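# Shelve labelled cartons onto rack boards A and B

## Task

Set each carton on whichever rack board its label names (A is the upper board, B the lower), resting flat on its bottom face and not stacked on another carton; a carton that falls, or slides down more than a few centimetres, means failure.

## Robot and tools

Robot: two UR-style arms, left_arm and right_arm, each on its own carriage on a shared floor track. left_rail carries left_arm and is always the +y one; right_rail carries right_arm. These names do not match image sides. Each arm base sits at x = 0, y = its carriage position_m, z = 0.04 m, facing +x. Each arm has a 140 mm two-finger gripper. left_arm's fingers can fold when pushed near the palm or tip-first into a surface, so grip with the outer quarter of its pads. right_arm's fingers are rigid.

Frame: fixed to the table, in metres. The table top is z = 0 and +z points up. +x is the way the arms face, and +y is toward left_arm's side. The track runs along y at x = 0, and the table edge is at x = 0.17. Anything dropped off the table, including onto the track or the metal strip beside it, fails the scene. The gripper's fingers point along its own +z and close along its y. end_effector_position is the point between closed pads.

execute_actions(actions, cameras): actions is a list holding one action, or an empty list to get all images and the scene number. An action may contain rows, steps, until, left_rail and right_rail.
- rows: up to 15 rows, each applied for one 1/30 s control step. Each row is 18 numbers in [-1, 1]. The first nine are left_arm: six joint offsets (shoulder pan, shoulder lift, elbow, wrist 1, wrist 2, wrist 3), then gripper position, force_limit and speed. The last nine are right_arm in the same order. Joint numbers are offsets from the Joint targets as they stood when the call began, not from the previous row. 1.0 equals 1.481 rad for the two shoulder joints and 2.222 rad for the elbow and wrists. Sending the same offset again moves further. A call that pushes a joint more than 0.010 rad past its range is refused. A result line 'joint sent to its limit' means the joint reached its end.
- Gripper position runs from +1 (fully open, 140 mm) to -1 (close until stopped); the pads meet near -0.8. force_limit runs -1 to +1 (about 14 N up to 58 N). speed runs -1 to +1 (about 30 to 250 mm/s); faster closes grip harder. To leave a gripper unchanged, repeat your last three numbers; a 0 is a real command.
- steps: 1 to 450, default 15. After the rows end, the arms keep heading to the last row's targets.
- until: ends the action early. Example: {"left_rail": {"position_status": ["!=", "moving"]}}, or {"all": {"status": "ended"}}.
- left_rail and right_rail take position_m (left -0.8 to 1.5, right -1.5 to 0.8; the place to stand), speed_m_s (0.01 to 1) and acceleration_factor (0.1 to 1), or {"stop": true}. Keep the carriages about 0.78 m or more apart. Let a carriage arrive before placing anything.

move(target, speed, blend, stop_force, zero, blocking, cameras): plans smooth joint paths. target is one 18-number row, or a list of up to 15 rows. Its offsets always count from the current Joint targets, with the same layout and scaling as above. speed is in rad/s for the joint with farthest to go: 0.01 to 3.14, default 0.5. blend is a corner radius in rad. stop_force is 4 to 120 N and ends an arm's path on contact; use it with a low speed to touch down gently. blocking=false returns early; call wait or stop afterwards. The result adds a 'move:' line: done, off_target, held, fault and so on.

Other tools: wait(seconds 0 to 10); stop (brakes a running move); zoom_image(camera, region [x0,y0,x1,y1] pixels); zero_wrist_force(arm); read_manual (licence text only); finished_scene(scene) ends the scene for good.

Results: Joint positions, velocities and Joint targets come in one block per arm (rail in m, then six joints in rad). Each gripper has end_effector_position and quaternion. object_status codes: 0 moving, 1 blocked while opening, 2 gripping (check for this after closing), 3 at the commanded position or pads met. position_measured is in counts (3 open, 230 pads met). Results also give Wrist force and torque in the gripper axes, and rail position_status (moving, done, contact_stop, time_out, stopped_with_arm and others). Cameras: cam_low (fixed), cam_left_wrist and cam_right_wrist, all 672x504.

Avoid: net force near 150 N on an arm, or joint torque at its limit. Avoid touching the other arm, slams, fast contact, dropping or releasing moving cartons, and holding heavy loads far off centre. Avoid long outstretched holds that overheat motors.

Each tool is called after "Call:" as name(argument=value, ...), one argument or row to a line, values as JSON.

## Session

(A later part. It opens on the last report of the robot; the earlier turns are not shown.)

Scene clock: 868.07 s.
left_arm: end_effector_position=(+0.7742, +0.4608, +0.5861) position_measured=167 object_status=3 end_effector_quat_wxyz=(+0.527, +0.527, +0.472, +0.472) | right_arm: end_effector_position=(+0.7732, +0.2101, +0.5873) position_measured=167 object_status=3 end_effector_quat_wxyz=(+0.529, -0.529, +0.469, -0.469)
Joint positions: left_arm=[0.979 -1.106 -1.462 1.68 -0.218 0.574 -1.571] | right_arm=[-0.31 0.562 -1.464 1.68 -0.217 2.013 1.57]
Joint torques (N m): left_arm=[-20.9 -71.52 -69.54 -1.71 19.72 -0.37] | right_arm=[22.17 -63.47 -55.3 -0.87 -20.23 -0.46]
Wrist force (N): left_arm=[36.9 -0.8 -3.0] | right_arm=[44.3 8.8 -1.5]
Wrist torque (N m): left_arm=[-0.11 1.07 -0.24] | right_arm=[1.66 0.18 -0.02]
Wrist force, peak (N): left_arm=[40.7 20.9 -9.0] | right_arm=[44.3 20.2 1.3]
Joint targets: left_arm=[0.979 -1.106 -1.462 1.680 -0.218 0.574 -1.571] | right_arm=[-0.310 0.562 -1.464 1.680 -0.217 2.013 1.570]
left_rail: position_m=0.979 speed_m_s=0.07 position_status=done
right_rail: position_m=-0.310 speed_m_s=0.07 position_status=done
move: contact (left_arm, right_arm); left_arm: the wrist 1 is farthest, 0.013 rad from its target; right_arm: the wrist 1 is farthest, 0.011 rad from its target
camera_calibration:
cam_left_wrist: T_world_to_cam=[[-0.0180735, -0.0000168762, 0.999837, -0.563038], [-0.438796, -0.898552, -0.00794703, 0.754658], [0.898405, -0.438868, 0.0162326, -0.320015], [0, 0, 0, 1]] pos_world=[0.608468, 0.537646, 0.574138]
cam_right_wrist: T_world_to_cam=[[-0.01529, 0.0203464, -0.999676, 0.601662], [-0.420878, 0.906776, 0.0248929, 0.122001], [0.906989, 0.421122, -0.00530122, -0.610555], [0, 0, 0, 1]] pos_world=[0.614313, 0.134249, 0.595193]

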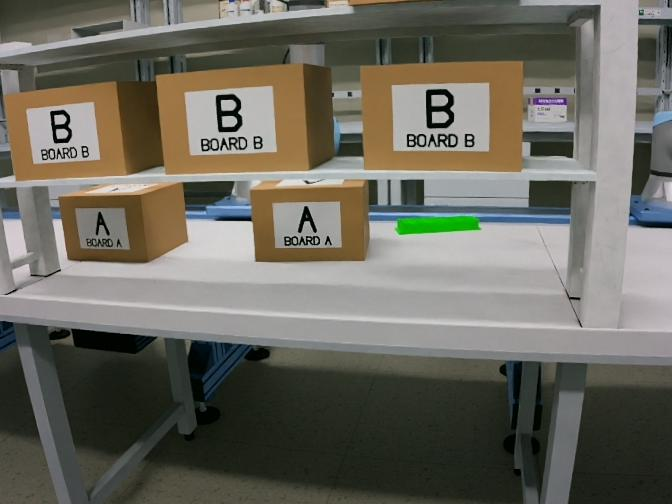

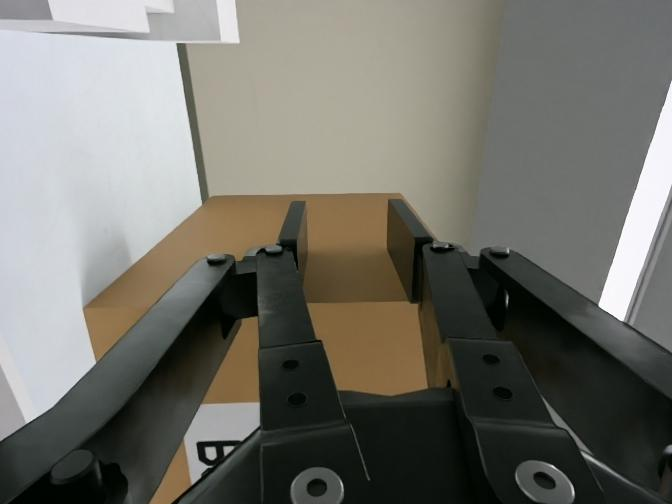

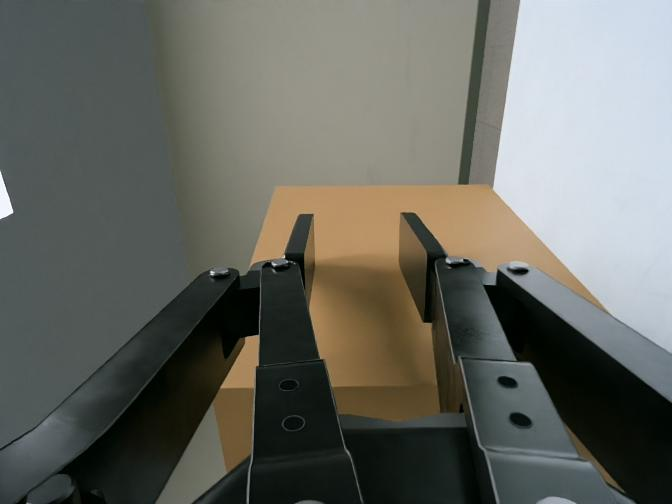

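Call:
move(
  target=[0,0.0003,0.001,-0.0013,0,0,-0.3,-1,0,0,0.0003,0.001,-0.0013,0,0,-0.3,-1,0],
  speed=0.03,
)

Call:
execute_actions(
  actions=[
    {"right_rail":{"position_m":-0.345,"speed_m_s":0.025},"left_rail":{"position_m":1.013,"speed_m_s":0.025},"steps":150,"until":{"all":{"status":"ended"}}},
  ],
)

Call:
move(
  target=[
    [-0.051,-0.0446,0.0053,0.0244,-0.034,0,-0.3,-1,0,0.0309,-0.0446,0.0053,0.0244,0.0206,0,-0.3,-1,0],
    [-0.2642,-0.1513,0.0736,0.0272,-0.1761,0,-0.3,-1,0,0.1739,-0.1513,0.0736,0.0272,0.1159,0,-0.3,-1,0],
    [-0.6466,-0.0666,0.2515,-0.207,-0.431,0,-0.3,-1,0,0.5164,-0.0666,0.2515,-0.207,0.3442,0,-0.3,-1,0],
  ],
  speed=0.4,
  blend=0.02,
)

Call:
execute_actions(
  actions=[
    {"right_rail":{"position_m":-0.715,"speed_m_s":0.5,"acceleration_factor":0.6},"left_rail":{"position_m":0.715,"speed_m_s":0.5,"acceleration_factor":0.6},"steps":200,"until":{"all":{"status":"ended"}}},
  ],
  cameras=["all"],
)

Scene clock: 885.27 s.
left_arm: end_effector_position=(+0.7741, +0.4609, +0.5849) position_measured=167 object_status=3 end_effector_quat_wxyz=(+0.527, +0.526, +0.472, +0.472) | right_arm: end_effector_position=(+0.7732, +0.2101, +0.5861) position_measured=167 object_status=3 end_effector_quat_wxyz=(+0.529, -0.529, +0.469, -0.469)
Joint positions: left_arm=[0.979 -1.106 -1.461 1.682 -0.221 0.574 -1.571] | right_arm=[-0.31 0.562 -1.463 1.682 -0.219 2.013 1.57]
Joint torques (N m): left_arm=[-24.12 -6.79 -30.13 -4.8 19.59 -0.77] | right_arm=[22.73 -22.2 -27.34 -3.05 -20.31 -0.56]
Wrist force (N): left_arm=[38.1 20.2 -1.3] | right_arm=[46.0 -5.7 -4.6]
Wrist torque (N m): left_arm=[-0.15 1.09 -0.39] | right_arm=[1.99 0.19 0.14]
Wrist force, peak (N): left_arm=[39.4 23.6 -3.6] | right_arm=[46.0 -5.7 -4.6]
Joint targets: left_arm=[0.979 -1.106 -1.461 1.682 -0.221 0.574 -1.571] | right_arm=[-0.310 0.562 -1.463 1.682 -0.219 2.013 1.570]
left_rail: position_m=0.979 speed_m_s=0.07 position_status=done
right_rail: position_m=-0.310 speed_m_s=0.07 position_status=done
move: done

Scene clock: 887.23 s.
left_arm: end_effector_position=(+0.7742, +0.4954, +0.5847) position_measured=167 object_status=3 end_effector_quat_wxyz=(+0.527, +0.527, +0.472, +0.472) | right_arm: end_effector_position=(+0.7732, +0.1753, +0.5858) position_measured=167 object_status=3 end_effector_quat_wxyz=(+0.529, -0.529, +0.469, -0.469)
Joint positions: left_arm=[1.013 -1.106 -1.461 1.682 -0.221 0.574 -1.571] | right_arm=[-0.345 0.562 -1.463 1.682 -0.219 2.013 1.57]
Joint torques (N m): left_arm=[8.18 -81.32 -61.3 -2.83 -1.75 -0.49] | right_arm=[-14.32 -69.98 -50.1 0.92 2.79 -0.52]
Wrist force (N): left_arm=[0.0 -0.3 -0.2] | right_arm=[-1.3 9.5 1.4]
Wrist torque (N m): left_arm=[0.00 0.13 -0.22] | right_arm=[1.48 0.08 -0.48]
Wrist force, peak (N): left_arm=[39.5 22.8 -2.6] | right_arm=[46.3 -7.5 -5.0]
Joint targets: left_arm=[1.013 -1.106 -1.461 1.682 -0.221 0.574 -1.571] | right_arm=[-0.345 0.562 -1.463 1.682 -0.219 2.013 1.570]
Tool commands: left_gripper/position=-0.3 left_gripper/force_limit=-1.0 left_gripper/speed=+0.0 right_gripper/position=-0.3 right_gripper/force_limit=-1.0 right_gripper/speed=+0.0
left_rail: position_m=1.013 speed_m_s=0.02 position_status=done
right_rail: position_m=-0.345 speed_m_s=0.02 position_status=done

Scene clock: 890.23 s.
left_arm: end_effector_position=(+0.2786, +0.4962, +0.3538) position_measured=167 object_status=3 end_effector_quat_wxyz=(+0.527, +0.527, +0.472, +0.472) end_effector_velocity=(-0.002, +0.000, -0.001) end_effector_angular_velocity=(+0.002, -0.001, -0.002) | right_arm: end_effector_position=(+0.2780, +0.1746, +0.3545) position_measured=167 object_status=3 end_effector_quat_wxyz=(+0.529, -0.529, +0.469, -0.469)
Joint positions: left_arm=[1.013 -2.064 -1.56 2.241 -0.68 -0.383 -1.571] | right_arm=[-0.345 1.327 -1.562 2.241 -0.679 2.778 1.57]
Joint velocities: left_arm=[0 -0.005 0 0.003 -0.001 -0.002 0.001] | right_arm=[within noise]
Joint torques (N m): left_arm=[-19.08 -18.96 -25.07 -1.25 -2.43 -0.62] | right_arm=[11.01 -27.9 -25.8 -4.27 3.3 -0.63]
Wrist force (N): left_arm=[0.5 -0.2 -0.2] | right_arm=[-1.4 10.0 1.1]
Wrist torque (N m): left_arm=[0.01 0.02 -0.22] | right_arm=[1.57 0.19 -0.48]
Wrist force, peak (N): left_arm=[1.7 -1.6 -2.2] | right_arm=[-0.3 12.2 -1.1]
Joint targets: left_arm=[1.013 -2.064 -1.560 2.241 -0.681 -0.384 -1.571] | right_arm=[-0.345 1.327 -1.562 2.241 -0.679 2.778 1.570]
left_rail: position_m=1.013 speed_m_s=0.02 position_status=done
right_rail: position_m=-0.345 speed_m_s=0.02 position_status=done
move: done

Scene clock: 892.43 s.
left_arm: end_effector_position=(+0.2785, +0.1983, +0.3537) position_measured=167 object_status=3 end_effector_quat_wxyz=(+0.527, +0.527, +0.472, +0.472) | right_arm: end_effector_position=(+0.2779, -0.1955, +0.3544) position_measured=167 object_status=3 end_effector_quat_wxyz=(+0.529, -0.529, +0.469, -0.469)
Joint positions: left_arm=[0.715 -2.064 -1.56 2.241 -0.681 -0.384 -1.571] | right_arm=[-0.715 1.327 -1.562 2.241 -0.679 2.778 1.57]
Joint torques (N m): left_arm=[-3.59 -36.11 -32.68 0.96 -0.68 -0.64] | right_arm=[3.27 -47.81 -36.98 -3.81 1.15 -0.63]
Wrist force (N): left_arm=[0.4 0.0 -0.4] | right_arm=[-1.1 9.7 1.4]
Wrist torque (N m): left_arm=[0.04 0.03 -0.22] | right_arm=[1.54 0.12 -0.48]
Wrist force, peak (N): left_arm=[1.5 -0.4 -0.2] | right_arm=[-2.0 10.2 1.7]
Joint targets: left_arm=[0.715 -2.064 -1.560 2.241 -0.681 -0.384 -1.571] | right_arm=[-0.715 1.327 -1.562 2.241 -0.679 2.778 1.570]
Tool commands: left_gripper/position=-0.3 left_gripper/force_limit=-1.0 left_gripper/speed=+0.0 right_gripper/position=-0.3 right_gripper/force_limit=-1.0 right_gripper/speed=+0.0
left_rail: position_m=0.715 speed_m_s=0.50 position_status=done
right_rail: position_m=-0.715 speed_m_s=0.50 position_status=done
camera_calibration:
cam_left_wrist: T_world_to_cam=[[-0.0184307, -0.0000572659, 0.99983, -0.339485], [-0.43899, -0.898455, -0.0081437, 0.299402], [0.898303, -0.439065, 0.016534, 0.013815], [0, 0, 0, 1]] pos_world=[0.112768, 0.275046, 0.341637]
cam_right_wrist: T_world_to_cam=[[-0.0153848, 0.0203002, -0.999676, 0.369515], [-0.421078, 0.906683, 0.0248921, 0.287124], [0.906894, 0.421324, -0.00540118, 0.00835194], [0, 0, 0, 1]] pos_world=[0.119012, -0.27135, 0.362293]

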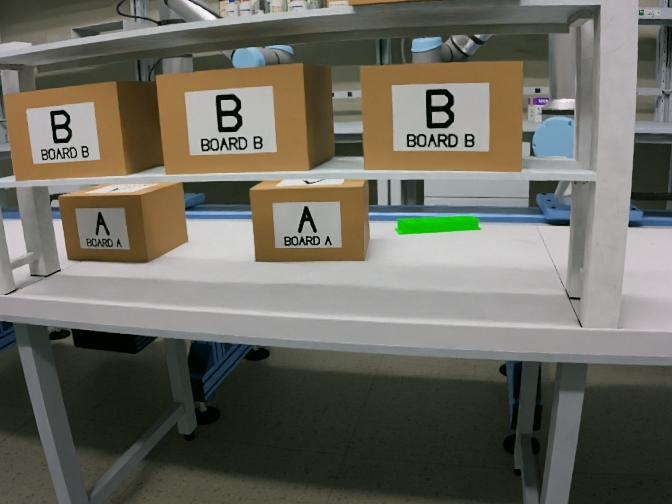

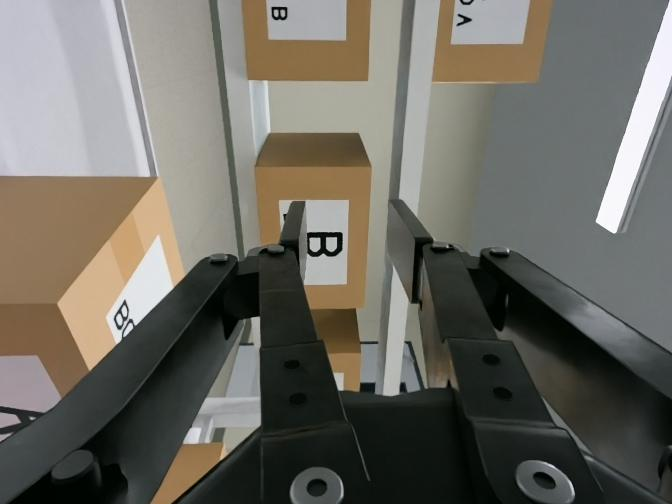

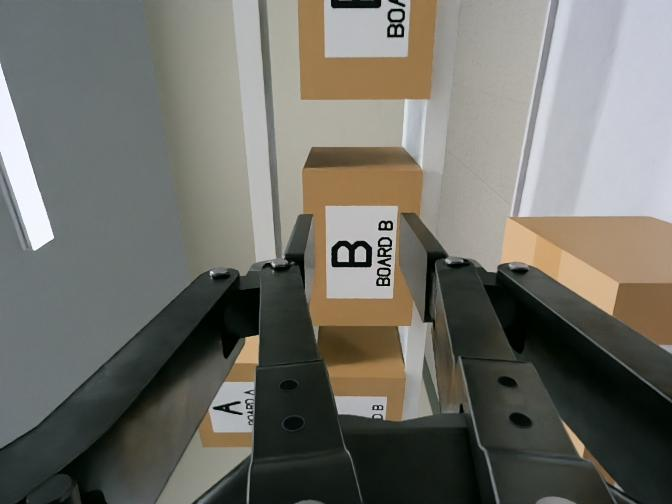

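Call:
move(
  target=[
    [0,0.3076,0.0547,-0.2597,0,0,-0.3,-1,0,0,0.3076,0.0547,-0.2597,0,0,-0.3,-1,0],
    [0.2149,0.3101,0.0502,-0.2568,0.1433,0,-0.3,-1,0,-0.2093,0.3101,0.0502,-0.2568,-0.1395,0,-0.3,-1,0],
  ],
  speed=0.35,
  stop_force=15,
)

Call:
execute_actions(
  actions=[
    {"right_rail":{"position_m":-0.672,"speed_m_s":0.05,"acceleration_factor":0.2},"left_rail":{"position_m":0.685,"speed_m_s":0.05,"acceleration_factor":0.2},"steps":100,"until":{"all":{"status":"ended"}}},
  ],
  cameras=["all"],
)

Scene clock: 909.33 s.
left_arm: end_effector_position=(+0.4306, +0.1976, +0.1043) position_measured=167 object_status=3 end_effector_quat_wxyz=(+0.527, +0.527, +0.472, +0.472) | right_arm: end_effector_position=(+0.4303, -0.1944, +0.1051) position_measured=167 object_status=3 end_effector_quat_wxyz=(+0.529, -0.529, +0.469, -0.469)
Joint positions: left_arm=[0.715 -1.746 -1.1 2.352 -1.251 -0.065 -1.571] | right_arm=[-0.715 1.017 -1.102 2.353 -1.25 2.468 1.57]
Joint torques (N m): left_arm=[12.6 -37.14 -25.42 3.66 2.45 -0.59] | right_arm=[-15.24 -48.97 -22.52 1.34 -2.87 -0.56]
Wrist force (N): left_arm=[0.3 0.1 -0.1] | right_arm=[-1.3 9.1 1.0]
Wrist torque (N m): left_arm=[0.06 0.08 -0.23] | right_arm=[1.35 0.10 -0.47]
Wrist force, peak (N): left_arm=[2.2 -0.9 -1.4] | right_arm=[-0.9 11.1 1.2]
Joint targets: left_arm=[0.715 -1.746 -1.100 2.352 -1.251 -0.065 -1.571] | right_arm=[-0.715 1.017 -1.102 2.353 -1.250 2.468 1.570]
left_rail: position_m=0.715 speed_m_s=0.50 position_status=done
right_rail: position_m=-0.715 speed_m_s=0.50 position_status=done
move: done

Scene clock: 910.80 s.
left_arm: end_effector_position=(+0.4306, +0.1676, +0.1043) position_measured=167 object_status=3 end_effector_quat_wxyz=(+0.527, +0.527, +0.472, +0.472) | right_arm: end_effector_position=(+0.4303, -0.1514, +0.1051) position_measured=167 object_status=3 end_effector_quat_wxyz=(+0.529, -0.529, +0.469, -0.469)
Joint positions: left_arm=[0.685 -1.746 -1.1 2.352 -1.251 -0.065 -1.571] | right_arm=[-0.672 1.017 -1.102 2.353 -1.25 2.468 1.57]
Joint torques (N m): left_arm=[5.67 -39.33 -23.71 0.26 1.55 -0.69] | right_arm=[-14.2 -48.85 -18.68 0.81 -2.62 -0.44]
Wrist force (N): left_arm=[0.1 -0.1 0.2] | right_arm=[-1.4 9.6 1.1]
Wrist torque (N m): left_arm=[0.06 0.12 -0.23] | right_arm=[1.44 0.14 -0.47]
Wrist force, peak (N): left_arm=[0.8 0.0 -0.3] | right_arm=[-1.4 9.7 0.8]
Joint targets: left_arm=[0.685 -1.746 -1.100 2.352 -1.251 -0.065 -1.571] | right_arm=[-0.672 1.017 -1.102 2.353 -1.250 2.468 1.570]
Tool commands: left_gripper/position=-0.3 left_gripper/force_limit=-1.0 left_gripper/speed=+0.0 right_gripper/position=-0.3 right_gripper/force_limit=-1.0 right_gripper/speed=+0.0
left_rail: position_m=0.685 speed_m_s=0.05 position_status=done
right_rail: position_m=-0.672 speed_m_s=0.05 position_status=done
camera_calibration:
cam_left_wrist: T_world_to_cam=[[-0.0183437, -0.000325235, 0.999832, -0.0873831], [-0.439026, -0.898436, -0.00834696, 0.336674], [0.898287, -0.439105, 0.0163378, -0.132098], [0, 0, 0, 1]] pos_world=[0.264867, 0.244446, 0.0923368]
cam_right_wrist: T_world_to_cam=[[-0.0155232, 0.0201281, -0.999677, 0.121744], [-0.420992, 0.906726, 0.0247938, 0.317606], [0.906932, 0.42124, -0.0056015, -0.14975], [0, 0, 0, 1]] pos_world=[0.271412, -0.227351, 0.112992]

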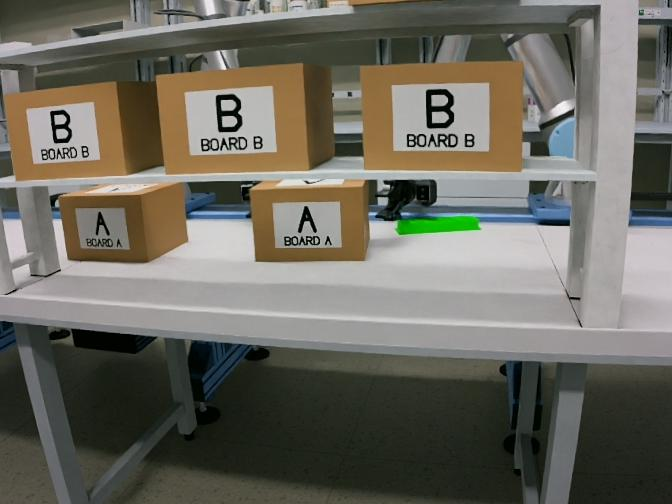

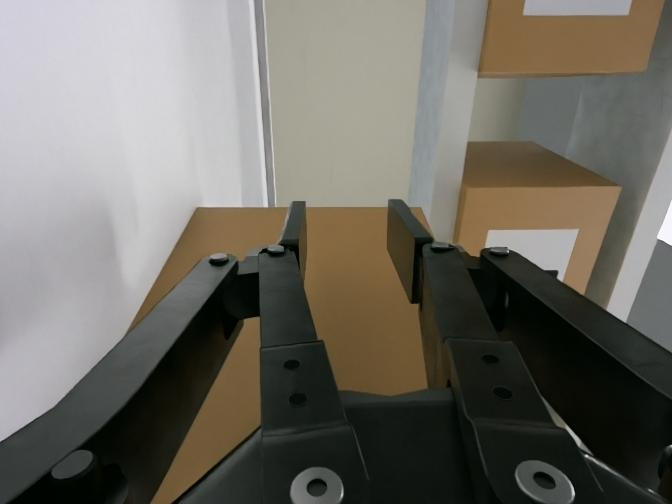

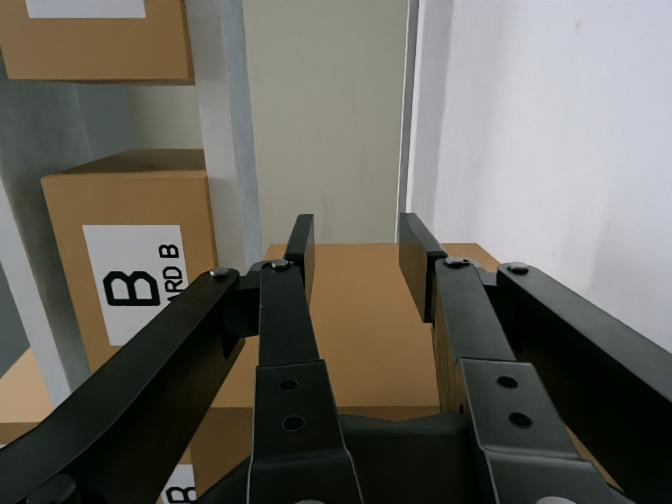

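Call:
execute_actions(
  actions=[
    {"right_rail":{"position_m":-0.657},"left_rail":{"position_m":0.669},"steps":60,"until":{"all":{"status":"ended"}}},
  ],
)

Call:
execute_actions(
  actions=[
    {"right_rail":{"position_m":-0.653},"left_rail":{"position_m":0.664},"steps":60,"until":{"all":{"status":"ended"}}},
  ],
)

Scene clock: 916.13 s.
left_arm: end_effector_position=(+0.4306, +0.1516, +0.1043) position_measured=167 object_status=3 end_effector_quat_wxyz=(+0.527, +0.527, +0.472, +0.472) | right_arm: end_effector_position=(+0.4303, -0.1364, +0.1051) position_measured=167 object_status=3 end_effector_quat_wxyz=(+0.529, -0.529, +0.469, -0.469)
Joint positions: left_arm=[0.669 -1.746 -1.1 2.352 -1.251 -0.065 -1.571] | right_arm=[-0.657 1.017 -1.102 2.353 -1.25 2.468 1.57]
Joint torques (N m): left_arm=[-11.47 -43.51 -12.84 -0.52 -0.25 -0.6] | right_arm=[-11.58 -52.7 -9.87 -0.87 -1.75 -0.66]
Wrist force (N): left_arm=[0.0 -0.2 -0.1] | right_arm=[-1.4 9.4 1.2]
Wrist torque (N m): left_arm=[0.03 0.14 -0.23] | right_arm=[1.41 0.14 -0.46]
Wrist force, peak (N): left_arm=[0.6 -0.3 -0.1] | right_arm=[-1.3 9.7 1.4]
Joint targets: left_arm=[0.669 -1.746 -1.100 2.352 -1.251 -0.065 -1.571] | right_arm=[-0.657 1.017 -1.102 2.353 -1.250 2.468 1.570]
Tool commands: left_gripper/position=-0.3 left_gripper/force_limit=-1.0 left_gripper/speed=+0.0 right_gripper/position=-0.3 right_gripper/force_limit=-1.0 right_gripper/speed=+0.0
left_rail: position_m=0.669 speed_m_s=0.05 position_status=done
right_rail: position_m=-0.657 speed_m_s=0.05 position_status=done

Scene clock: 916.73 s.
left_arm: end_effector_position=(+0.4306, +0.1466, +0.1043) position_measured=167 object_status=3 end_effector_quat_wxyz=(+0.527, +0.527, +0.472, +0.472) | right_arm: end_effector_position=(+0.4303, -0.1324, +0.1051) position_measured=167 object_status=3 end_effector_quat_wxyz=(+0.529, -0.529, +0.469, -0.469)
Joint positions: left_arm=[0.664 -1.746 -1.1 2.352 -1.251 -0.065 -1.571] | right_arm=[-0.653 1.017 -1.102 2.353 -1.25 2.468 1.57]
Joint torques (N m): left_arm=[-11.8 -45.43 -9.4 -0.46 0.1 -0.6] | right_arm=[-10.84 -52.26 -9.19 -1.41 -1.58 -0.47]
Wrist force (N): left_arm=[1.0 -0.2 -0.1] | right_arm=[-1.3 9.5 1.2]
Wrist torque (N m): left_arm=[0.08 0.14 -0.20] | right_arm=[1.42 0.10 -0.46]
Wrist force, peak (N): left_arm=[1.1 0.0 -0.2] | right_arm=[-1.3 9.5 1.2]
Joint targets: left_arm=[0.664 -1.746 -1.100 2.352 -1.251 -0.065 -1.571] | right_arm=[-0.653 1.017 -1.102 2.353 -1.250 2.468 1.570]
Tool commands: left_gripper/position=-0.3 left_gripper/force_limit=-1.0 left_gripper/speed=+0.0 right_gripper/position=-0.3 right_gripper/force_limit=-1.0 right_gripper/speed=+0.0
left_rail: position_m=0.664 speed_m_s=0.05 position_status=done
right_rail: position_m=-0.653 speed_m_s=0.05 position_status=done

Call:
execute_actions(
  actions=[
    {"right_rail":{"position_m":-0.639},"steps":60,"until":{"all":{"status":"ended"}}},
  ],
)

Call:
execute_actions(
  actions=[
    {"right_rail":{"position_m":-0.635},"steps":60,"until":{"all":{"status":"ended"}}},
  ],
)

Call:
execute_actions(
  actions=[
    {"right_rail":{"position_m":-0.632},"steps":60,"until":{"all":{"status":"ended"}}},
  ],
)

Scene clock: 922.70 s.
left_arm: end_effector_position=(+0.4306, +0.1468, +0.1043) position_measured=167 object_status=3 end_effector_quat_wxyz=(+0.526, +0.527, +0.472, +0.472) | right_arm: end_effector_position=(+0.4302, -0.1186, +0.1050) position_measured=167 object_status=3 end_effector_quat_wxyz=(+0.529, -0.529, +0.469, -0.469)
Joint positions: left_arm=[0.664 -1.746 -1.1 2.353 -1.251 -0.065 -1.571] | right_arm=[-0.639 1.017 -1.102 2.353 -1.25 2.468 1.57]
Joint torques (N m): left_arm=[-11.46 -52.23 -49.03 -0.41 13.87 -1.06] | right_arm=[1.74 -57.83 -45.03 -3.2 -11.91 -0.69]
Wrist force (N): left_arm=[37.8 0.4 8.3] | right_arm=[51.7 -4.5 -18.6]
Wrist torque (N m): left_arm=[0.10 1.63 -0.28] | right_arm=[1.46 -2.17 0.55]
Wrist force, peak (N): left_arm=[38.2 -0.3 8.3] | right_arm=[51.8 -4.9 -19.1]
Joint targets: left_arm=[0.664 -1.746 -1.100 2.352 -1.251 -0.065 -1.571] | right_arm=[-0.639 1.017 -1.102 2.353 -1.250 2.468 1.570]
Tool commands: left_gripper/position=-0.3 left_gripper/force_limit=-1.0 left_gripper/speed=+0.0 right_gripper/position=-0.3 right_gripper/force_limit=-1.0 right_gripper/speed=+0.0
left_rail: position_m=0.664 speed_m_s=0.05 position_status=done
right_rail: position_m=-0.639 speed_m_s=0.05 position_status=done

Scene clock: 923.27 s.
left_arm: end_effector_position=(+0.4306, +0.1468, +0.1043) position_measured=167 object_status=3 end_effector_quat_wxyz=(+0.526, +0.527, +0.472, +0.472) | right_arm: end_effector_position=(+0.4303, -0.1146, +0.1051) position_measured=167 object_status=3 end_effector_quat_wxyz=(+0.529, -0.529, +0.469, -0.469)
Joint positions: left_arm=[0.664 -1.746 -1.1 2.352 -1.251 -0.065 -1.571] | right_arm=[-0.635 1.017 -1.102 2.353 -1.25 2.468 1.57]
Joint torques (N m): left_arm=[-37.08 -52.82 -73.86 -4.4 27.5 -0.73] | right_arm=[10.02 -58.74 -63.73 -3.4 -24.48 -0.59]
Wrist force (N): left_arm=[67.2 2.1 14.9] | right_arm=[86.0 -17.1 -30.7]
Wrist torque (N m): left_arm=[0.01 2.73 -0.40] | right_arm=[1.22 -3.67 1.01]
Wrist force, peak (N): left_arm=[67.2 2.1 14.9] | right_arm=[85.9 -17.8 -30.7]
Joint targets: left_arm=[0.664 -1.746 -1.100 2.352 -1.251 -0.065 -1.571] | right_arm=[-0.635 1.017 -1.102 2.353 -1.250 2.468 1.570]
Tool commands: left_gripper/position=-0.3 left_gripper/force_limit=-1.0 left_gripper/speed=+0.0 right_gripper/position=-0.3 right_gripper/force_limit=-1.0 right_gripper/speed=+0.0
left_rail: position_m=0.664 speed_m_s=0.05 position_status=done
right_rail: position_m=-0.635 speed_m_s=0.05 position_status=done

Scene clock: 933.43 s.
left_arm: end_effector_position=(+0.4306, +0.1466, +0.1043) position_measured=167 object_status=3 end_effector_quat_wxyz=(+0.527, +0.527, +0.472, +0.472) | right_arm: end_effector_position=(+0.4301, -0.1154, +0.1047) position_measured=167 object_status=3 end_effector_quat_wxyz=(+0.528, -0.529, +0.470, -0.470)
Joint positions: left_arm=[0.664 -1.746 -1.1 2.352 -1.251 -0.065 -1.571] | right_arm=[-0.635 1.017 -1.103 2.354 -1.25 2.47 1.57]
Joint torques (N m): left_arm=[-60.23 -67.04 -71.53 -10.99 38.64 -0.6] | right_arm=[8.84 -57.47 -36.62 -1.69 -11.44 0.14]
Wrist force (N): left_arm=[73.8 3.0 16.5] | right_arm=[59.2 -10.3 -8.5]
Wrist torque (N m): left_arm=[0.04 3.01 -0.41] | right_arm=[1.19 -2.30 0.80]
Wrist force, peak (N): left_arm=[74.4 3.5 16.4] | right_arm=[92.4 -20.3 -33.1]
Joint targets: left_arm=[0.664 -1.746 -1.100 2.352 -1.251 -0.065 -1.571] | right_arm=[-0.635 1.017 -1.103 2.354 -1.250 2.470 1.570]
Tool commands: left_gripper/position=-0.3 left_gripper/force_limit=-1.0 left_gripper/speed=+0.0 right_gripper/position=-0.301961 right_gripper/force_limit=-1.0 right_gripper/speed=+0.003922
TORQUE FAULT: the external load on joint 6 (wrist 2) of the right arm reached its load limit, and that arm stopped for 10 seconds. A torque fault puts only its own arm into a fault stop. That arm's remaining commands of this call were not run. That arm's target is now where it stood when the stop ended, not its last command. That arm keeps its grip as last carried out and accepts commands again: back off and push less far. That arm stops again whenever a joint's load reaches its limit.
left_rail: position_m=0.664 speed_m_s=0.05 position_status=done
right_rail: position_m=-0.635 speed_m_s=0.05 position_status=stopped_with_arm position_answer=taken

Call:
execute_actions(
  actions=[
    {"right_rail":{"position_m":-0.6385},"steps":60,"until":{"all":{"status":"ended"}}},
  ],
  cameras=["cam_left_wrist","cam_right_wrist"],
)

Scene clock: 938.07 s.
left_arm: end_effector_position=(+0.4305, +0.1463, +0.1043) position_measured=167 object_status=3 end_effector_quat_wxyz=(+0.527, +0.527, +0.472, +0.472) | right_arm: end_effector_position=(+0.4301, -0.1190, +0.1047) position_measured=167 object_status=3 end_effector_quat_wxyz=(+0.528, -0.529, +0.469, -0.470)
Joint positions: left_arm=[0.664 -1.746 -1.1 2.352 -1.251 -0.065 -1.571] | right_arm=[-0.638 1.017 -1.103 2.354 -1.25 2.469 1.57]
Joint torques (N m): left_arm=[-36.51 -71.33 -51.53 -7.61 14.01 -0.67] | right_arm=[15.82 -47.25 -34.11 -1.93 -7.39 0.05]
Wrist force (N): left_arm=[46.8 -0.9 4.8] | right_arm=[31.8 3.2 -10.1]
Wrist torque (N m): left_arm=[0.08 1.90 -0.30] | right_arm=[1.45 -1.33 0.30]
Wrist force, peak (N): left_arm=[73.7 3.5 16.0] | right_arm=[60.4 -9.7 -14.8]
Joint targets: left_arm=[0.664 -1.746 -1.100 2.352 -1.251 -0.065 -1.571] | right_arm=[-0.638 1.017 -1.103 2.354 -1.250 2.470 1.570]
Tool commands: left_gripper/position=-0.3 left_gripper/force_limit=-1.0 left_gripper/speed=+0.0 right_gripper/position=-0.301961 right_gripper/force_limit=-1.0 right_gripper/speed=+0.003922
left_rail: position_m=0.664 speed_m_s=0.05 position_status=done
right_rail: position_m=-0.638 speed_m_s=0.05 position_status=done
camera_calibration:
cam_left_wrist: T_world_to_cam=[[-0.0183427, -0.0000915468, 0.999832, -0.087443], [-0.439513, -0.898199, -0.00814543, 0.317684], [0.898049, -0.439588, 0.0164351, -0.141244], [0, 0, 0, 1]] pos_world=[0.264866, 0.223246, 0.0923373]
cam_right_wrist: T_world_to_cam=[[-0.0159684, 0.0192758, -0.999687, 0.120833], [-0.419476, 0.907444, 0.0241977, 0.28764], [0.907626, 0.419731, -0.00640466, -0.163645], [0, 0, 0, 1]] pos_world=[0.271116, -0.194659, 0.112787]
Images, in order (width x height): cam_left_wrist 672x504, cam_right_wrist 672x504.

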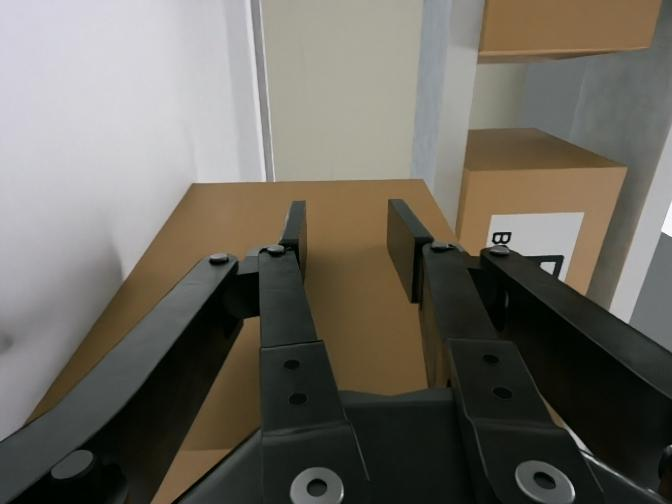

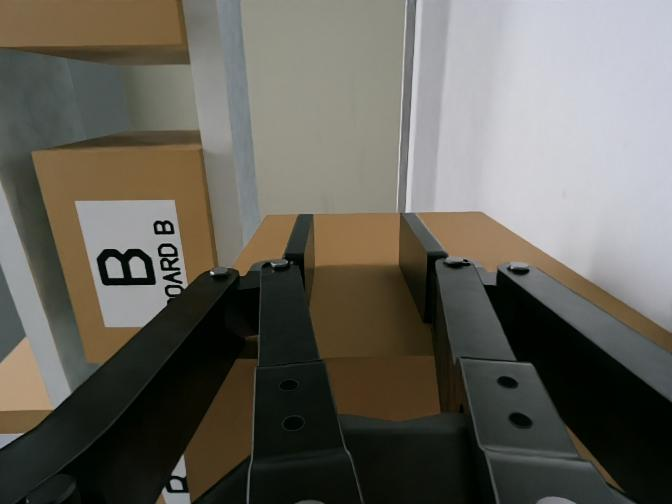

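Call:
move(
  target=[
    [0,-0.0719,-0.0026,0.0505,0,0,-0.3,-1,0,0,-0.0719,-0.0026,0.0505,0,0,-0.3,-1,0],
    [0,-0.1396,-0.0096,0.1027,0,0,-0.3,-1,0,0,-0.1396,-0.0096,0.1027,0,0,-0.3,-1,0],
  ],
  speed=0.1,
  blend=0.005,
  cameras=["cam_low","cam_left_wrist"],
)

Scene clock: 957.33 s.
left_arm: end_effector_position=(+0.4306, +0.1466, +0.2042) position_measured=167 object_status=3 end_effector_quat_wxyz=(+0.527, +0.527, +0.472, +0.472) | right_arm: end_effector_position=(+0.4301, -0.1193, +0.2044) position_measured=167 object_status=3 end_effector_quat_wxyz=(+0.528, -0.529, +0.470, -0.470)
Joint positions: left_arm=[0.664 -1.746 -1.307 2.331 -1.023 -0.065 -1.571] | right_arm=[-0.639 1.017 -1.309 2.332 -1.022 2.47 1.57]
Joint torques (N m): left_arm=[-13.34 -80.74 -62.75 -0.01 8.73 -0.64] | right_arm=[15.08 -67.18 -50.23 -1.95 -15.52 0.12]
Wrist force (N): left_arm=[33.2 -15.0 2.6] | right_arm=[31.1 14.6 -8.3]
Wrist torque (N m): left_arm=[0.55 1.37 0.24] | right_arm=[1.56 -0.63 0.48]
Wrist force, peak (N): left_arm=[46.0 -17.4 5.8] | right_arm=[43.6 13.9 -13.2]
Joint targets: left_arm=[0.664 -1.746 -1.307 2.331 -1.023 -0.065 -1.571] | right_arm=[-0.638 1.017 -1.309 2.332 -1.022 2.470 1.570]
left_rail: position_m=0.664 speed_m_s=0.05 position_status=done
right_rail: position_m=-0.639 position_m_goal=-0.638 speed_m_s=0.05 position_status=done
move: done
camera_calibration:
cam_left_wrist: T_world_to_cam=[[-0.0183883, -0.000414687, 0.999831, -0.187241], [-0.439023, -0.898436, -0.00844688, 0.318569], [0.898287, -0.439105, 0.0163386, -0.142996], [0, 0, 0, 1]] pos_world=[0.264867, 0.223346, 0.192237]
Images, in order (width x height): cam_low 672x504, cam_left_wrist 672x504.

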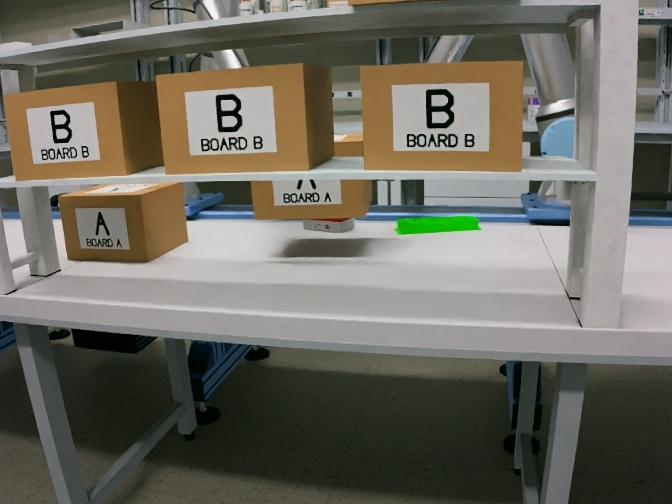

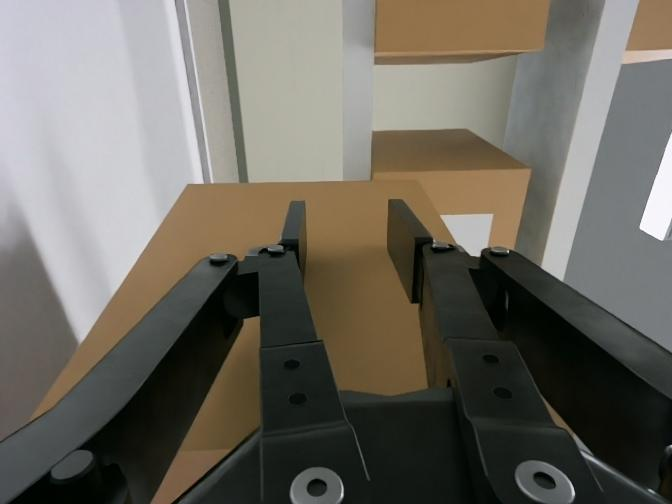

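Call:
execute_actions(
  actions=[
    {"right_rail":{"position_m":-0.6367},"steps":60,"until":{"all":{"status":"ended"}}},
  ],
)

Call:
move(
  target=[
    [0,-0.0618,-0.0114,0.0525,0,0,-0.3,-1,0,0,-0.0618,-0.0114,0.0525,0,0,-0.3,-1,0],
    [0,-0.1167,-0.0267,0.1044,0,0,-0.3,-1,0,0,-0.1167,-0.0267,0.1044,0,0,-0.3,-1,0],
    [0,-0.164,-0.0456,0.1549,0,0,-0.3,-1,0,0,-0.164,-0.0456,0.1549,0,0,-0.3,-1,0],
    [0,-0.2042,-0.0678,0.2039,0,0,-0.3,-1,0,0,-0.2042,-0.0678,0.2039,0,0,-0.3,-1,0],
    [0,-0.2368,-0.0931,0.2509,0,0,-0.3,-1,0,0,-0.2368,-0.0931,0.2509,0,0,-0.3,-1,0],
    [0,-0.2622,-0.1212,0.2959,0,0,-0.3,-1,0,0,-0.2622,-0.1212,0.2959,0,0,-0.3,-1,0],
    [0,-0.2814,-0.152,0.3395,0,0,-0.3,-1,0,0,-0.2814,-0.152,0.3395,0,0,-0.3,-1,0],
    [0,-0.2975,-0.1957,0.3939,0,0,-0.3,-1,0,0,-0.2975,-0.1957,0.3939,0,0,-0.3,-1,0],
  ],
  speed=0.15,
  blend=0.005,
  cameras=["cam_left_wrist","cam_right_wrist"],
)

Scene clock: 970.87 s.
left_arm: end_effector_position=(+0.4306, +0.1466, +0.2043) position_measured=167 object_status=3 end_effector_quat_wxyz=(+0.527, +0.527, +0.472, +0.472) | right_arm: end_effector_position=(+0.4301, -0.1175, +0.2045) position_measured=167 object_status=3 end_effector_quat_wxyz=(+0.528, -0.529, +0.470, -0.470)
Joint positions: left_arm=[0.664 -1.746 -1.307 2.331 -1.023 -0.065 -1.571] | right_arm=[-0.637 1.017 -1.309 2.332 -1.022 2.47 1.57]
Joint torques (N m): left_arm=[-16.07 -79.18 -60.76 -2.39 9.63 -0.67] | right_arm=[21.8 -64.67 -49.31 -2.59 -16.24 0.27]
Wrist force (N): left_arm=[49.5 -16.8 4.8] | right_arm=[47.2 12.3 -13.3]
Wrist torque (N m): left_arm=[0.62 1.99 0.29] | right_arm=[1.66 -1.26 1.01]
Wrist force, peak (N): left_arm=[49.4 -17.3 4.9] | right_arm=[47.1 13.2 -13.1]
Joint targets: left_arm=[0.664 -1.746 -1.307 2.331 -1.023 -0.065 -1.571] | right_arm=[-0.637 1.017 -1.309 2.332 -1.022 2.470 1.570]
Tool commands: left_gripper/position=-0.3 left_gripper/force_limit=-1.0 left_gripper/speed=+0.0 right_gripper/position=-0.3 right_gripper/force_limit=-1.0 right_gripper/speed=+0.0
left_rail: position_m=0.664 speed_m_s=0.05 position_status=done
right_rail: position_m=-0.637 speed_m_s=0.05 position_status=done

Scene clock: 986.27 s.
left_arm: end_effector_position=(+0.4309, +0.1484, +0.5692) position_measured=167 object_status=3 end_effector_quat_wxyz=(+0.525, +0.525, +0.474, +0.474) | right_arm: end_effector_position=(+0.4307, -0.1164, +0.5841) position_measured=167 object_status=3 end_effector_quat_wxyz=(+0.528, -0.529, +0.470, -0.470)
Joint positions: left_arm=[0.664 -1.745 -1.73 1.971 -0.24 -0.073 -1.571] | right_arm=[-0.637 1.017 -1.737 1.95 -0.212 2.47 1.57]
Joint torques (N m): left_arm=[-20.14 -24.66 -55.93 -2.59 7.89 -0.33] | right_arm=[22.04 -32.31 -62.63 -7.79 -15.91 0.36]
Wrist force (N): left_arm=[41.6 -5.0 2.7] | right_arm=[39.6 24.8 -10.2]
Wrist torque (N m): left_arm=[0.28 1.63 -1.12] | right_arm=[1.18 -0.74 -1.09]
Wrist force, peak (N): left_arm=[74.4 -21.3 11.2] | right_arm=[71.6 10.2 -24.5]
Joint targets: left_arm=[0.664 -1.745 -1.730 1.971 -0.240 -0.073 -1.571] | right_arm=[-0.637 1.017 -1.737 1.950 -0.212 2.470 1.570]
Tool commands: left_gripper/position=-0.301961 left_gripper/force_limit=-1.0 left_gripper/speed=+0.003922 right_gripper/position=-0.3 right_gripper/force_limit=-1.0 right_gripper/speed=+0.0
TORQUE FAULT: the external load on joint 6 (wrist 2) of the left arm reached its load limit, and that arm stopped for 10 seconds. A torque fault puts only its own arm into a fault stop. That arm's remaining commands of this call were not run. Before the stop ended, the hold on joint 6 (wrist 2) of that arm was turned back by 0.4 degrees, the way its load pushed it. That arm's target is now where it stood when the stop ended, not its last command. That arm keeps its grip as last carried out and accepts commands again: back off and push less far. That arm stops again whenever a joint's load reaches its limit.
left_rail: position_m=0.664 speed_m_s=0.05 position_status=done
right_rail: position_m=-0.637 speed_m_s=0.05 position_status=done
move: fault (left_arm), off_target (right_arm; braked at the fault stop of left_arm); path passed 7 of 8 targets; left_arm: the wrist 1 is farthest, 0.093 rad from its target; right_arm: the wrist 1 is farthest, 0.065 rad from its target
camera_calibration:
cam_left_wrist: T_world_to_cam=[[-0.0184234, -0.000882547, 0.99983, -0.552069], [-0.431446, -0.902097, -0.00874631, 0.32096], [0.901951, -0.431533, 0.0162389, -0.151095], [0, 0, 0, 1]] pos_world=[0.264586, 0.223847, 0.557236]
cam_right_wrist: T_world_to_cam=[[-0.0159126, 0.0194147, -0.999685, 0.600052], [-0.419155, 0.90759, 0.0242981, 0.273724], [0.907775, 0.419409, -0.00630436, -0.162414], [0, 0, 0, 1]] pos_world=[0.271717, -0.191961, 0.592188]
Images, in order (width x height): cam_left_wrist 672x504, cam_right_wrist 672x504.

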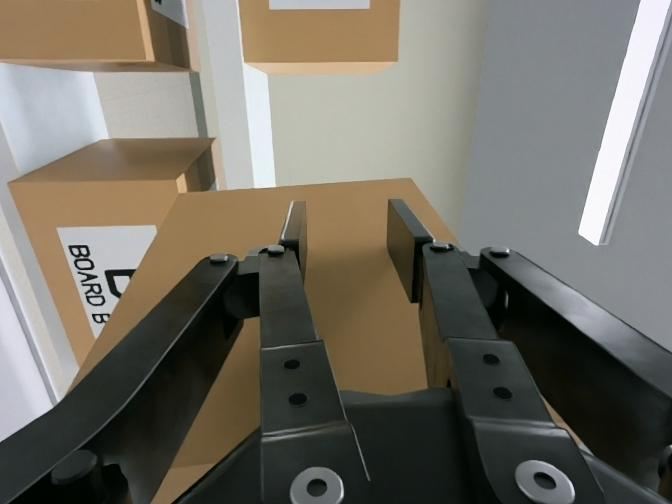

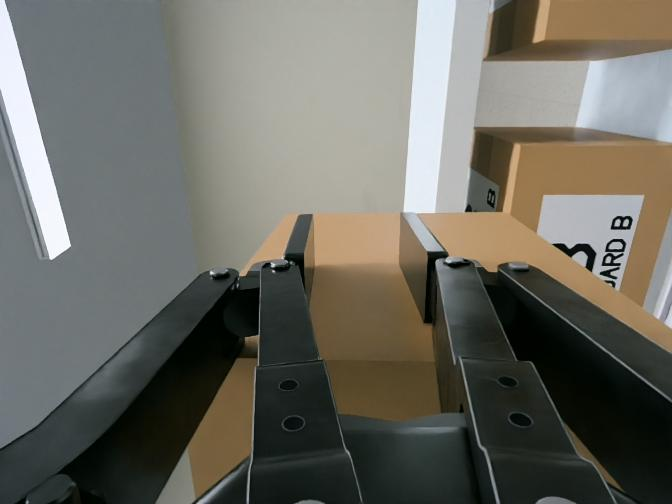

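Call:
move(
  target=[
    [0,-0.0037,-0.009,0.0115,0,0,-0.3,-1,0,0,0,0,0,0,0,-0.3,-1,0],
    [0,-0.0077,-0.0212,0.0264,0,0,-0.3,-1,0,0,-0.004,-0.0122,0.0149,0,0,-0.3,-1,0],
    [0,-0.0113,-0.0337,0.0413,0,0,-0.3,-1,0,0,-0.0076,-0.0247,0.0298,0,0,-0.3,-1,0],
  ],
  speed=0.06,
  cameras=["all"],
)

Scene clock: 998.90 s.
left_arm: end_effector_position=(+0.4309, +0.1484, +0.6188) position_measured=167 object_status=3 end_effector_quat_wxyz=(+0.524, +0.525, +0.474, +0.474) | right_arm: end_effector_position=(+0.4307, -0.1165, +0.6200) position_measured=167 object_status=3 end_effector_quat_wxyz=(+0.528, -0.529, +0.470, -0.470)
Joint positions: left_arm=[0.664 -1.745 -1.746 1.896 -0.149 -0.073 -1.571] | right_arm=[-0.637 1.017 -1.748 1.895 -0.146 2.47 1.57]
Joint torques (N m): left_arm=[-37.68 -42.66 -81.61 -0.86 21.86 -0.11] | right_arm=[21.98 -23.22 -57.8 -1.63 -15.7 0.26]
Wrist force (N): left_arm=[48.7 -20.7 6.6] | right_arm=[46.3 10.9 -14.5]
Wrist torque (N m): left_arm=[0.63 1.89 0.46] | right_arm=[1.66 -1.56 1.37]
Wrist force, peak (N): left_arm=[53.0 -21.6 7.2] | right_arm=[50.5 10.1 -16.1]
Joint targets: left_arm=[0.664 -1.745 -1.746 1.896 -0.149 -0.073 -1.571] | right_arm=[-0.637 1.017 -1.748 1.895 -0.146 2.470 1.570]
left_rail: position_m=0.664 speed_m_s=0.05 position_status=done
right_rail: position_m=-0.637 speed_m_s=0.05 position_status=done
move: done
camera_calibration:
cam_left_wrist: T_world_to_cam=[[-0.0184212, -0.00110605, 0.99983, -0.601512], [-0.431441, -0.902097, -0.00894695, 0.321471], [0.901953, -0.431533, 0.0161405, -0.15175], [0, 0, 0, 1]] pos_world=[0.264486, 0.223847, 0.606735]
cam_right_wrist: T_world_to_cam=[[-0.0159621, 0.0192823, -0.999687, 0.635931], [-0.419153, 0.907593, 0.0241986, 0.273005], [0.907775, 0.419408, -0.00640487, -0.162083], [0, 0, 0, 1]] pos_world=[0.271717, -0.192061, 0.628087]

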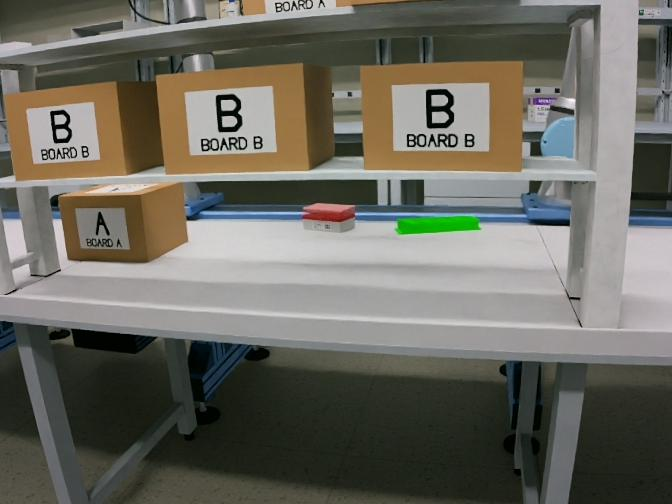

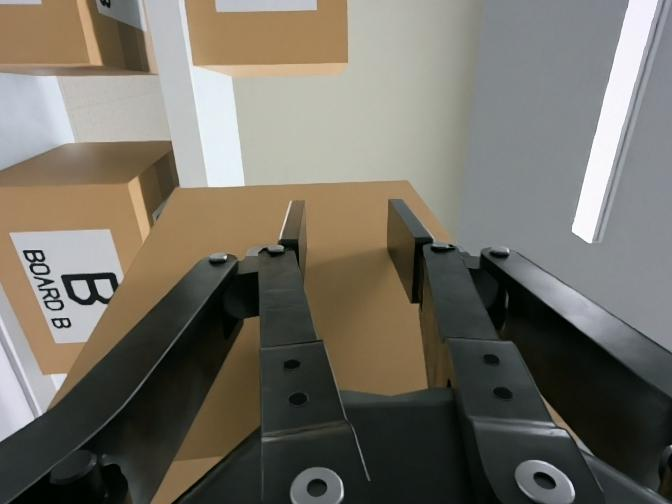

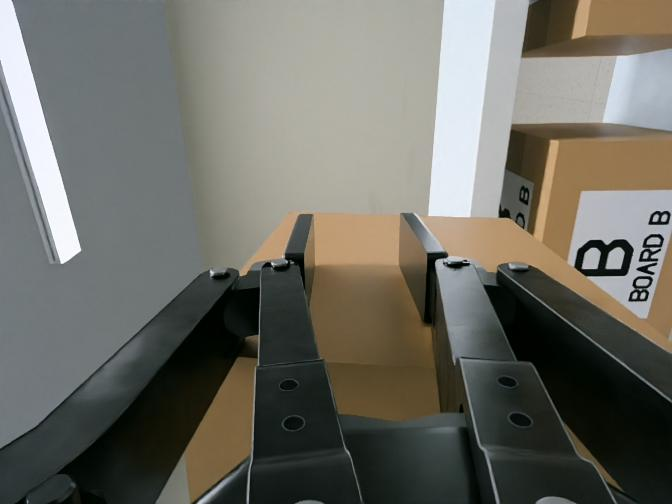

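Call:
execute_actions(
  actions=[
    {"right_rail":{"position_m":-0.6622,"speed_m_s":0.04,"acceleration_factor":0.1},"left_rail":{"position_m":0.639,"speed_m_s":0.04,"acceleration_factor":0.1},"steps":100,"until":{"all":{"status":"ended"}}},
  ],
)

Scene clock: 1009.37 s.
left_arm: end_effector_position=(+0.4309, +0.1234, +0.6189) position_measured=167 object_status=3 end_effector_quat_wxyz=(+0.524, +0.525, +0.474, +0.474) | right_arm: end_effector_position=(+0.4307, -0.1420, +0.6201) position_measured=167 object_status=3 end_effector_quat_wxyz=(+0.528, -0.529, +0.470, -0.470)
Joint positions: left_arm=[0.639 -1.745 -1.746 1.896 -0.149 -0.073 -1.571] | right_arm=[-0.662 1.017 -1.748 1.895 -0.146 2.47 1.57]
Joint torques (N m): left_arm=[-36.02 -30.91 -80.25 -3.59 21.39 -0.09] | right_arm=[22.73 -19.68 -55.51 -2.18 -15.61 0.35]
Wrist force (N): left_arm=[43.7 -19.7 5.7] | right_arm=[41.3 11.3 -13.0]
Wrist torque (N m): left_arm=[0.55 1.71 0.42] | right_arm=[1.63 -1.32 1.18]
Wrist force, peak (N): left_arm=[53.0 -21.3 7.2] | right_arm=[49.5 10.3 -15.8]
Joint targets: left_arm=[0.639 -1.745 -1.746 1.896 -0.149 -0.073 -1.571] | right_arm=[-0.662 1.017 -1.748 1.895 -0.146 2.470 1.570]
Tool commands: left_gripper/position=-0.3 left_gripper/force_limit=-1.0 left_gripper/speed=+0.0 right_gripper/position=-0.3 right_gripper/force_limit=-1.0 right_gripper/speed=+0.0
left_rail: position_m=0.639 speed_m_s=0.04 position_status=done
right_rail: position_m=-0.662 speed_m_s=0.04 position_status=done

Call:
move(
  target=[
    [0.0433,0.0081,-0.0044,-0.001,0.0288,0,-0.3,-1,0,-0.0368,0.0081,-0.0044,-0.001,-0.0245,0,-0.3,-1,0],
    [0.1063,0.0235,-0.0128,-0.0028,0.0708,0,-0.3,-1,0,-0.0872,0.0235,-0.0128,-0.0028,-0.0581,0,-0.3,-1,0],
    [0.1675,0.0427,-0.0239,-0.0046,0.1116,0,-0.3,-1,0,-0.1334,0.0427,-0.0239,-0.0046,-0.0889,0,-0.3,-1,0],
    [0.2273,0.0661,-0.0378,-0.0062,0.1515,0,-0.3,-1,0,-0.176,0.0661,-0.0378,-0.0062,-0.1173,0,-0.3,-1,0],
    [0.2838,0.0924,-0.0543,-0.0073,0.1892,0,-0.3,-1,0,-0.2145,0.0924,-0.0543,-0.0073,-0.143,0,-0.3,-1,0],
    [0.3339,0.12,-0.0721,-0.0078,0.2225,0,-0.3,-1,0,-0.2471,0.12,-0.0721,-0.0078,-0.1647,0,-0.3,-1,0],
    [0.3806,0.1494,-0.0922,-0.0074,0.2537,0,-0.3,-1,0,-0.2764,0.1494,-0.0922,-0.0074,-0.1842,0,-0.3,-1,0],
    [0.4014,0.164,-0.1025,-0.0068,0.2676,0,-0.3,-1,0,-0.2892,0.164,-0.1025,-0.0068,-0.1928,0,-0.3,-1,0],
    [0.4313,0.1864,-0.1187,-0.0055,0.2875,0,-0.3,-1,0,-0.307,0.1864,-0.1187,-0.0055,-0.2046,0,-0.3,-1,0],
  ],
  speed=0.1,
  blend=0.005,
)

Call:
move(
  target=[0,0.0086,0.0258,-0.0315,0,0,-0.3,-1,0,0,0.0086,0.0258,-0.0315,0,0,-0.3,-1,0],
  speed=0.04,
  stop_force=12,
  cameras=["all"],
)

Scene clock: 1036.43 s.
left_arm: end_effector_position=(+0.7745, +0.1235, +0.6179) position_measured=167 object_status=3 end_effector_quat_wxyz=(+0.524, +0.525, +0.474, +0.474) | right_arm: end_effector_position=(+0.7738, -0.1423, +0.6196) position_measured=167 object_status=3 end_effector_quat_wxyz=(+0.528, -0.529, +0.470, -0.470)
Joint positions: left_arm=[0.639 -1.107 -1.47 1.633 -0.161 0.565 -1.571] | right_arm=[-0.662 0.562 -1.472 1.632 -0.158 2.015 1.57]
Joint torques (N m): left_arm=[-20.36 -42.23 -82.27 -3.33 19.08 -0.29] | right_arm=[5.98 -41.96 -58.56 -1.5 -16.17 0.31]
Wrist force (N): left_arm=[33.4 -16.4 2.9] | right_arm=[31.7 12.5 -8.3]
Wrist torque (N m): left_arm=[0.52 1.35 0.27] | right_arm=[1.46 -0.80 0.67]
Wrist force, peak (N): left_arm=[50.1 -20.6 6.9] | right_arm=[47.7 10.7 -14.9]
Joint targets: left_arm=[0.639 -1.106 -1.470 1.633 -0.161 0.566 -1.571] | right_arm=[-0.662 0.562 -1.472 1.631 -0.158 2.015 1.570]
left_rail: position_m=0.639 speed_m_s=0.04 position_status=done
right_rail: position_m=-0.662 speed_m_s=0.04 position_status=done
move: done

Scene clock: 1039.07 s.
left_arm: end_effector_position=(+0.7748, +0.1233, +0.5915) position_measured=167 object_status=3 end_effector_quat_wxyz=(+0.524, +0.525, +0.474, +0.474) | right_arm: end_effector_position=(+0.7742, -0.1421, +0.5926) position_measured=167 object_status=3 end_effector_quat_wxyz=(+0.528, -0.529, +0.470, -0.470)
Joint positions: left_arm=[0.639 -1.106 -1.462 1.67 -0.207 0.566 -1.571] | right_arm=[-0.662 0.562 -1.464 1.67 -0.205 2.015 1.57]
Joint torques (N m): left_arm=[-22.55 -77.65 -74.52 -1.57 16.06 -0.17] | right_arm=[10.17 -64.97 -54.27 -0.66 -15.39 0.26]
Wrist force (N): left_arm=[29.7 -9.2 -1.3] | right_arm=[30.1 9.8 -3.0]
Wrist torque (N m): left_arm=[0.00 1.17 -0.48] | right_arm=[1.96 0.35 -0.26]
Wrist force, peak (N): left_arm=[37.4 -18.0 4.0] | right_arm=[35.4 12.8 -9.6]
Joint targets: left_arm=[0.639 -1.106 -1.462 1.670 -0.207 0.566 -1.571] | right_arm=[-0.662 0.562 -1.464 1.670 -0.205 2.015 1.570]
left_rail: position_m=0.639 speed_m_s=0.04 position_status=done
right_rail: position_m=-0.662 speed_m_s=0.04 position_status=done
move: contact (left_arm, right_arm); left_arm: the wrist 1 is farthest, 0.024 rad from its target; right_arm: the wrist 1 is farthest, 0.023 rad from its target
camera_calibration:
cam_left_wrist: T_world_to_cam=[[-0.0176632, -0.000920061, 0.999844, -0.568616], [-0.431459, -0.902093, -0.00845222, 0.446681], [0.90196, -0.43154, 0.0155368, -0.471978], [0, 0, 0, 1]] pos_world=[0.608386, 0.198747, 0.579636]
cam_right_wrist: T_world_to_cam=[[-0.016531, 0.019572, -0.999672, 0.615019], [-0.419058, 0.907623, 0.0246995, 0.440526], [0.907809, 0.419329, -0.0068021, -0.46314], [0, 0, 0, 1]] pos_world=[0.615216, -0.217661, 0.600786]

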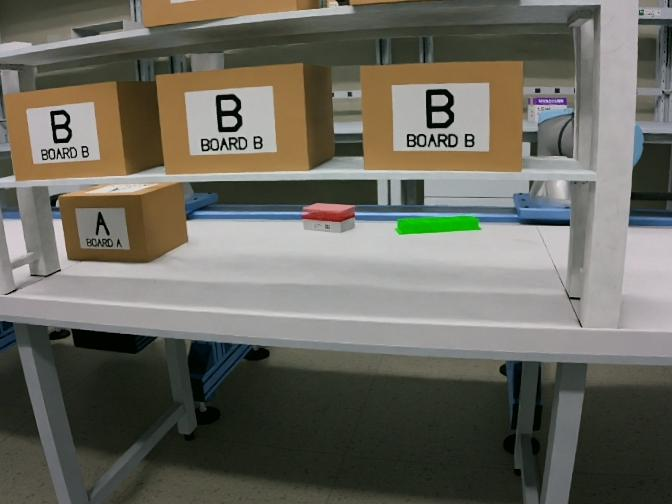

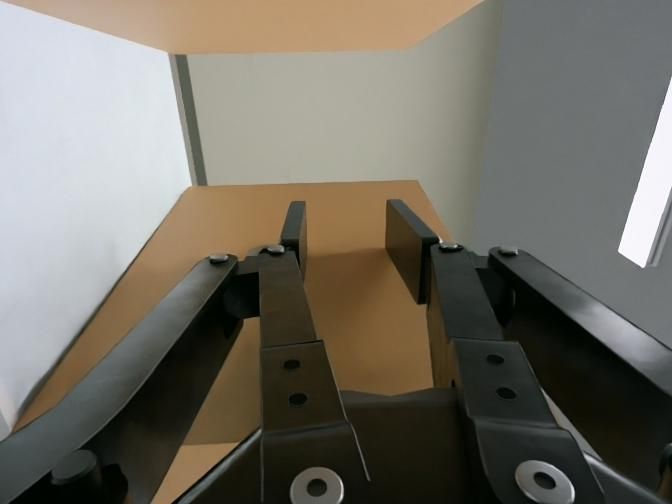

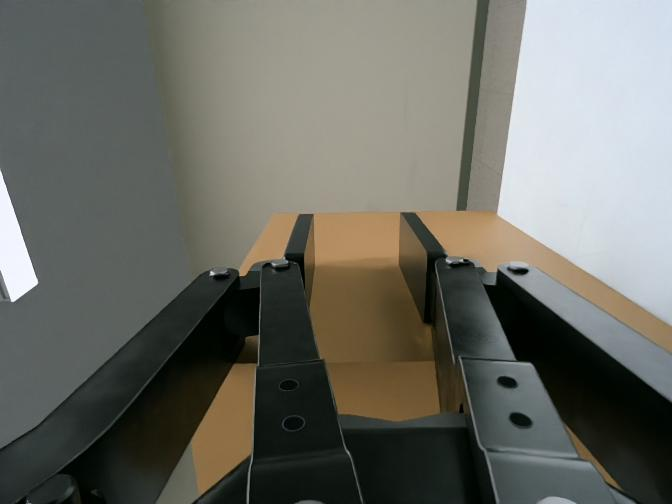

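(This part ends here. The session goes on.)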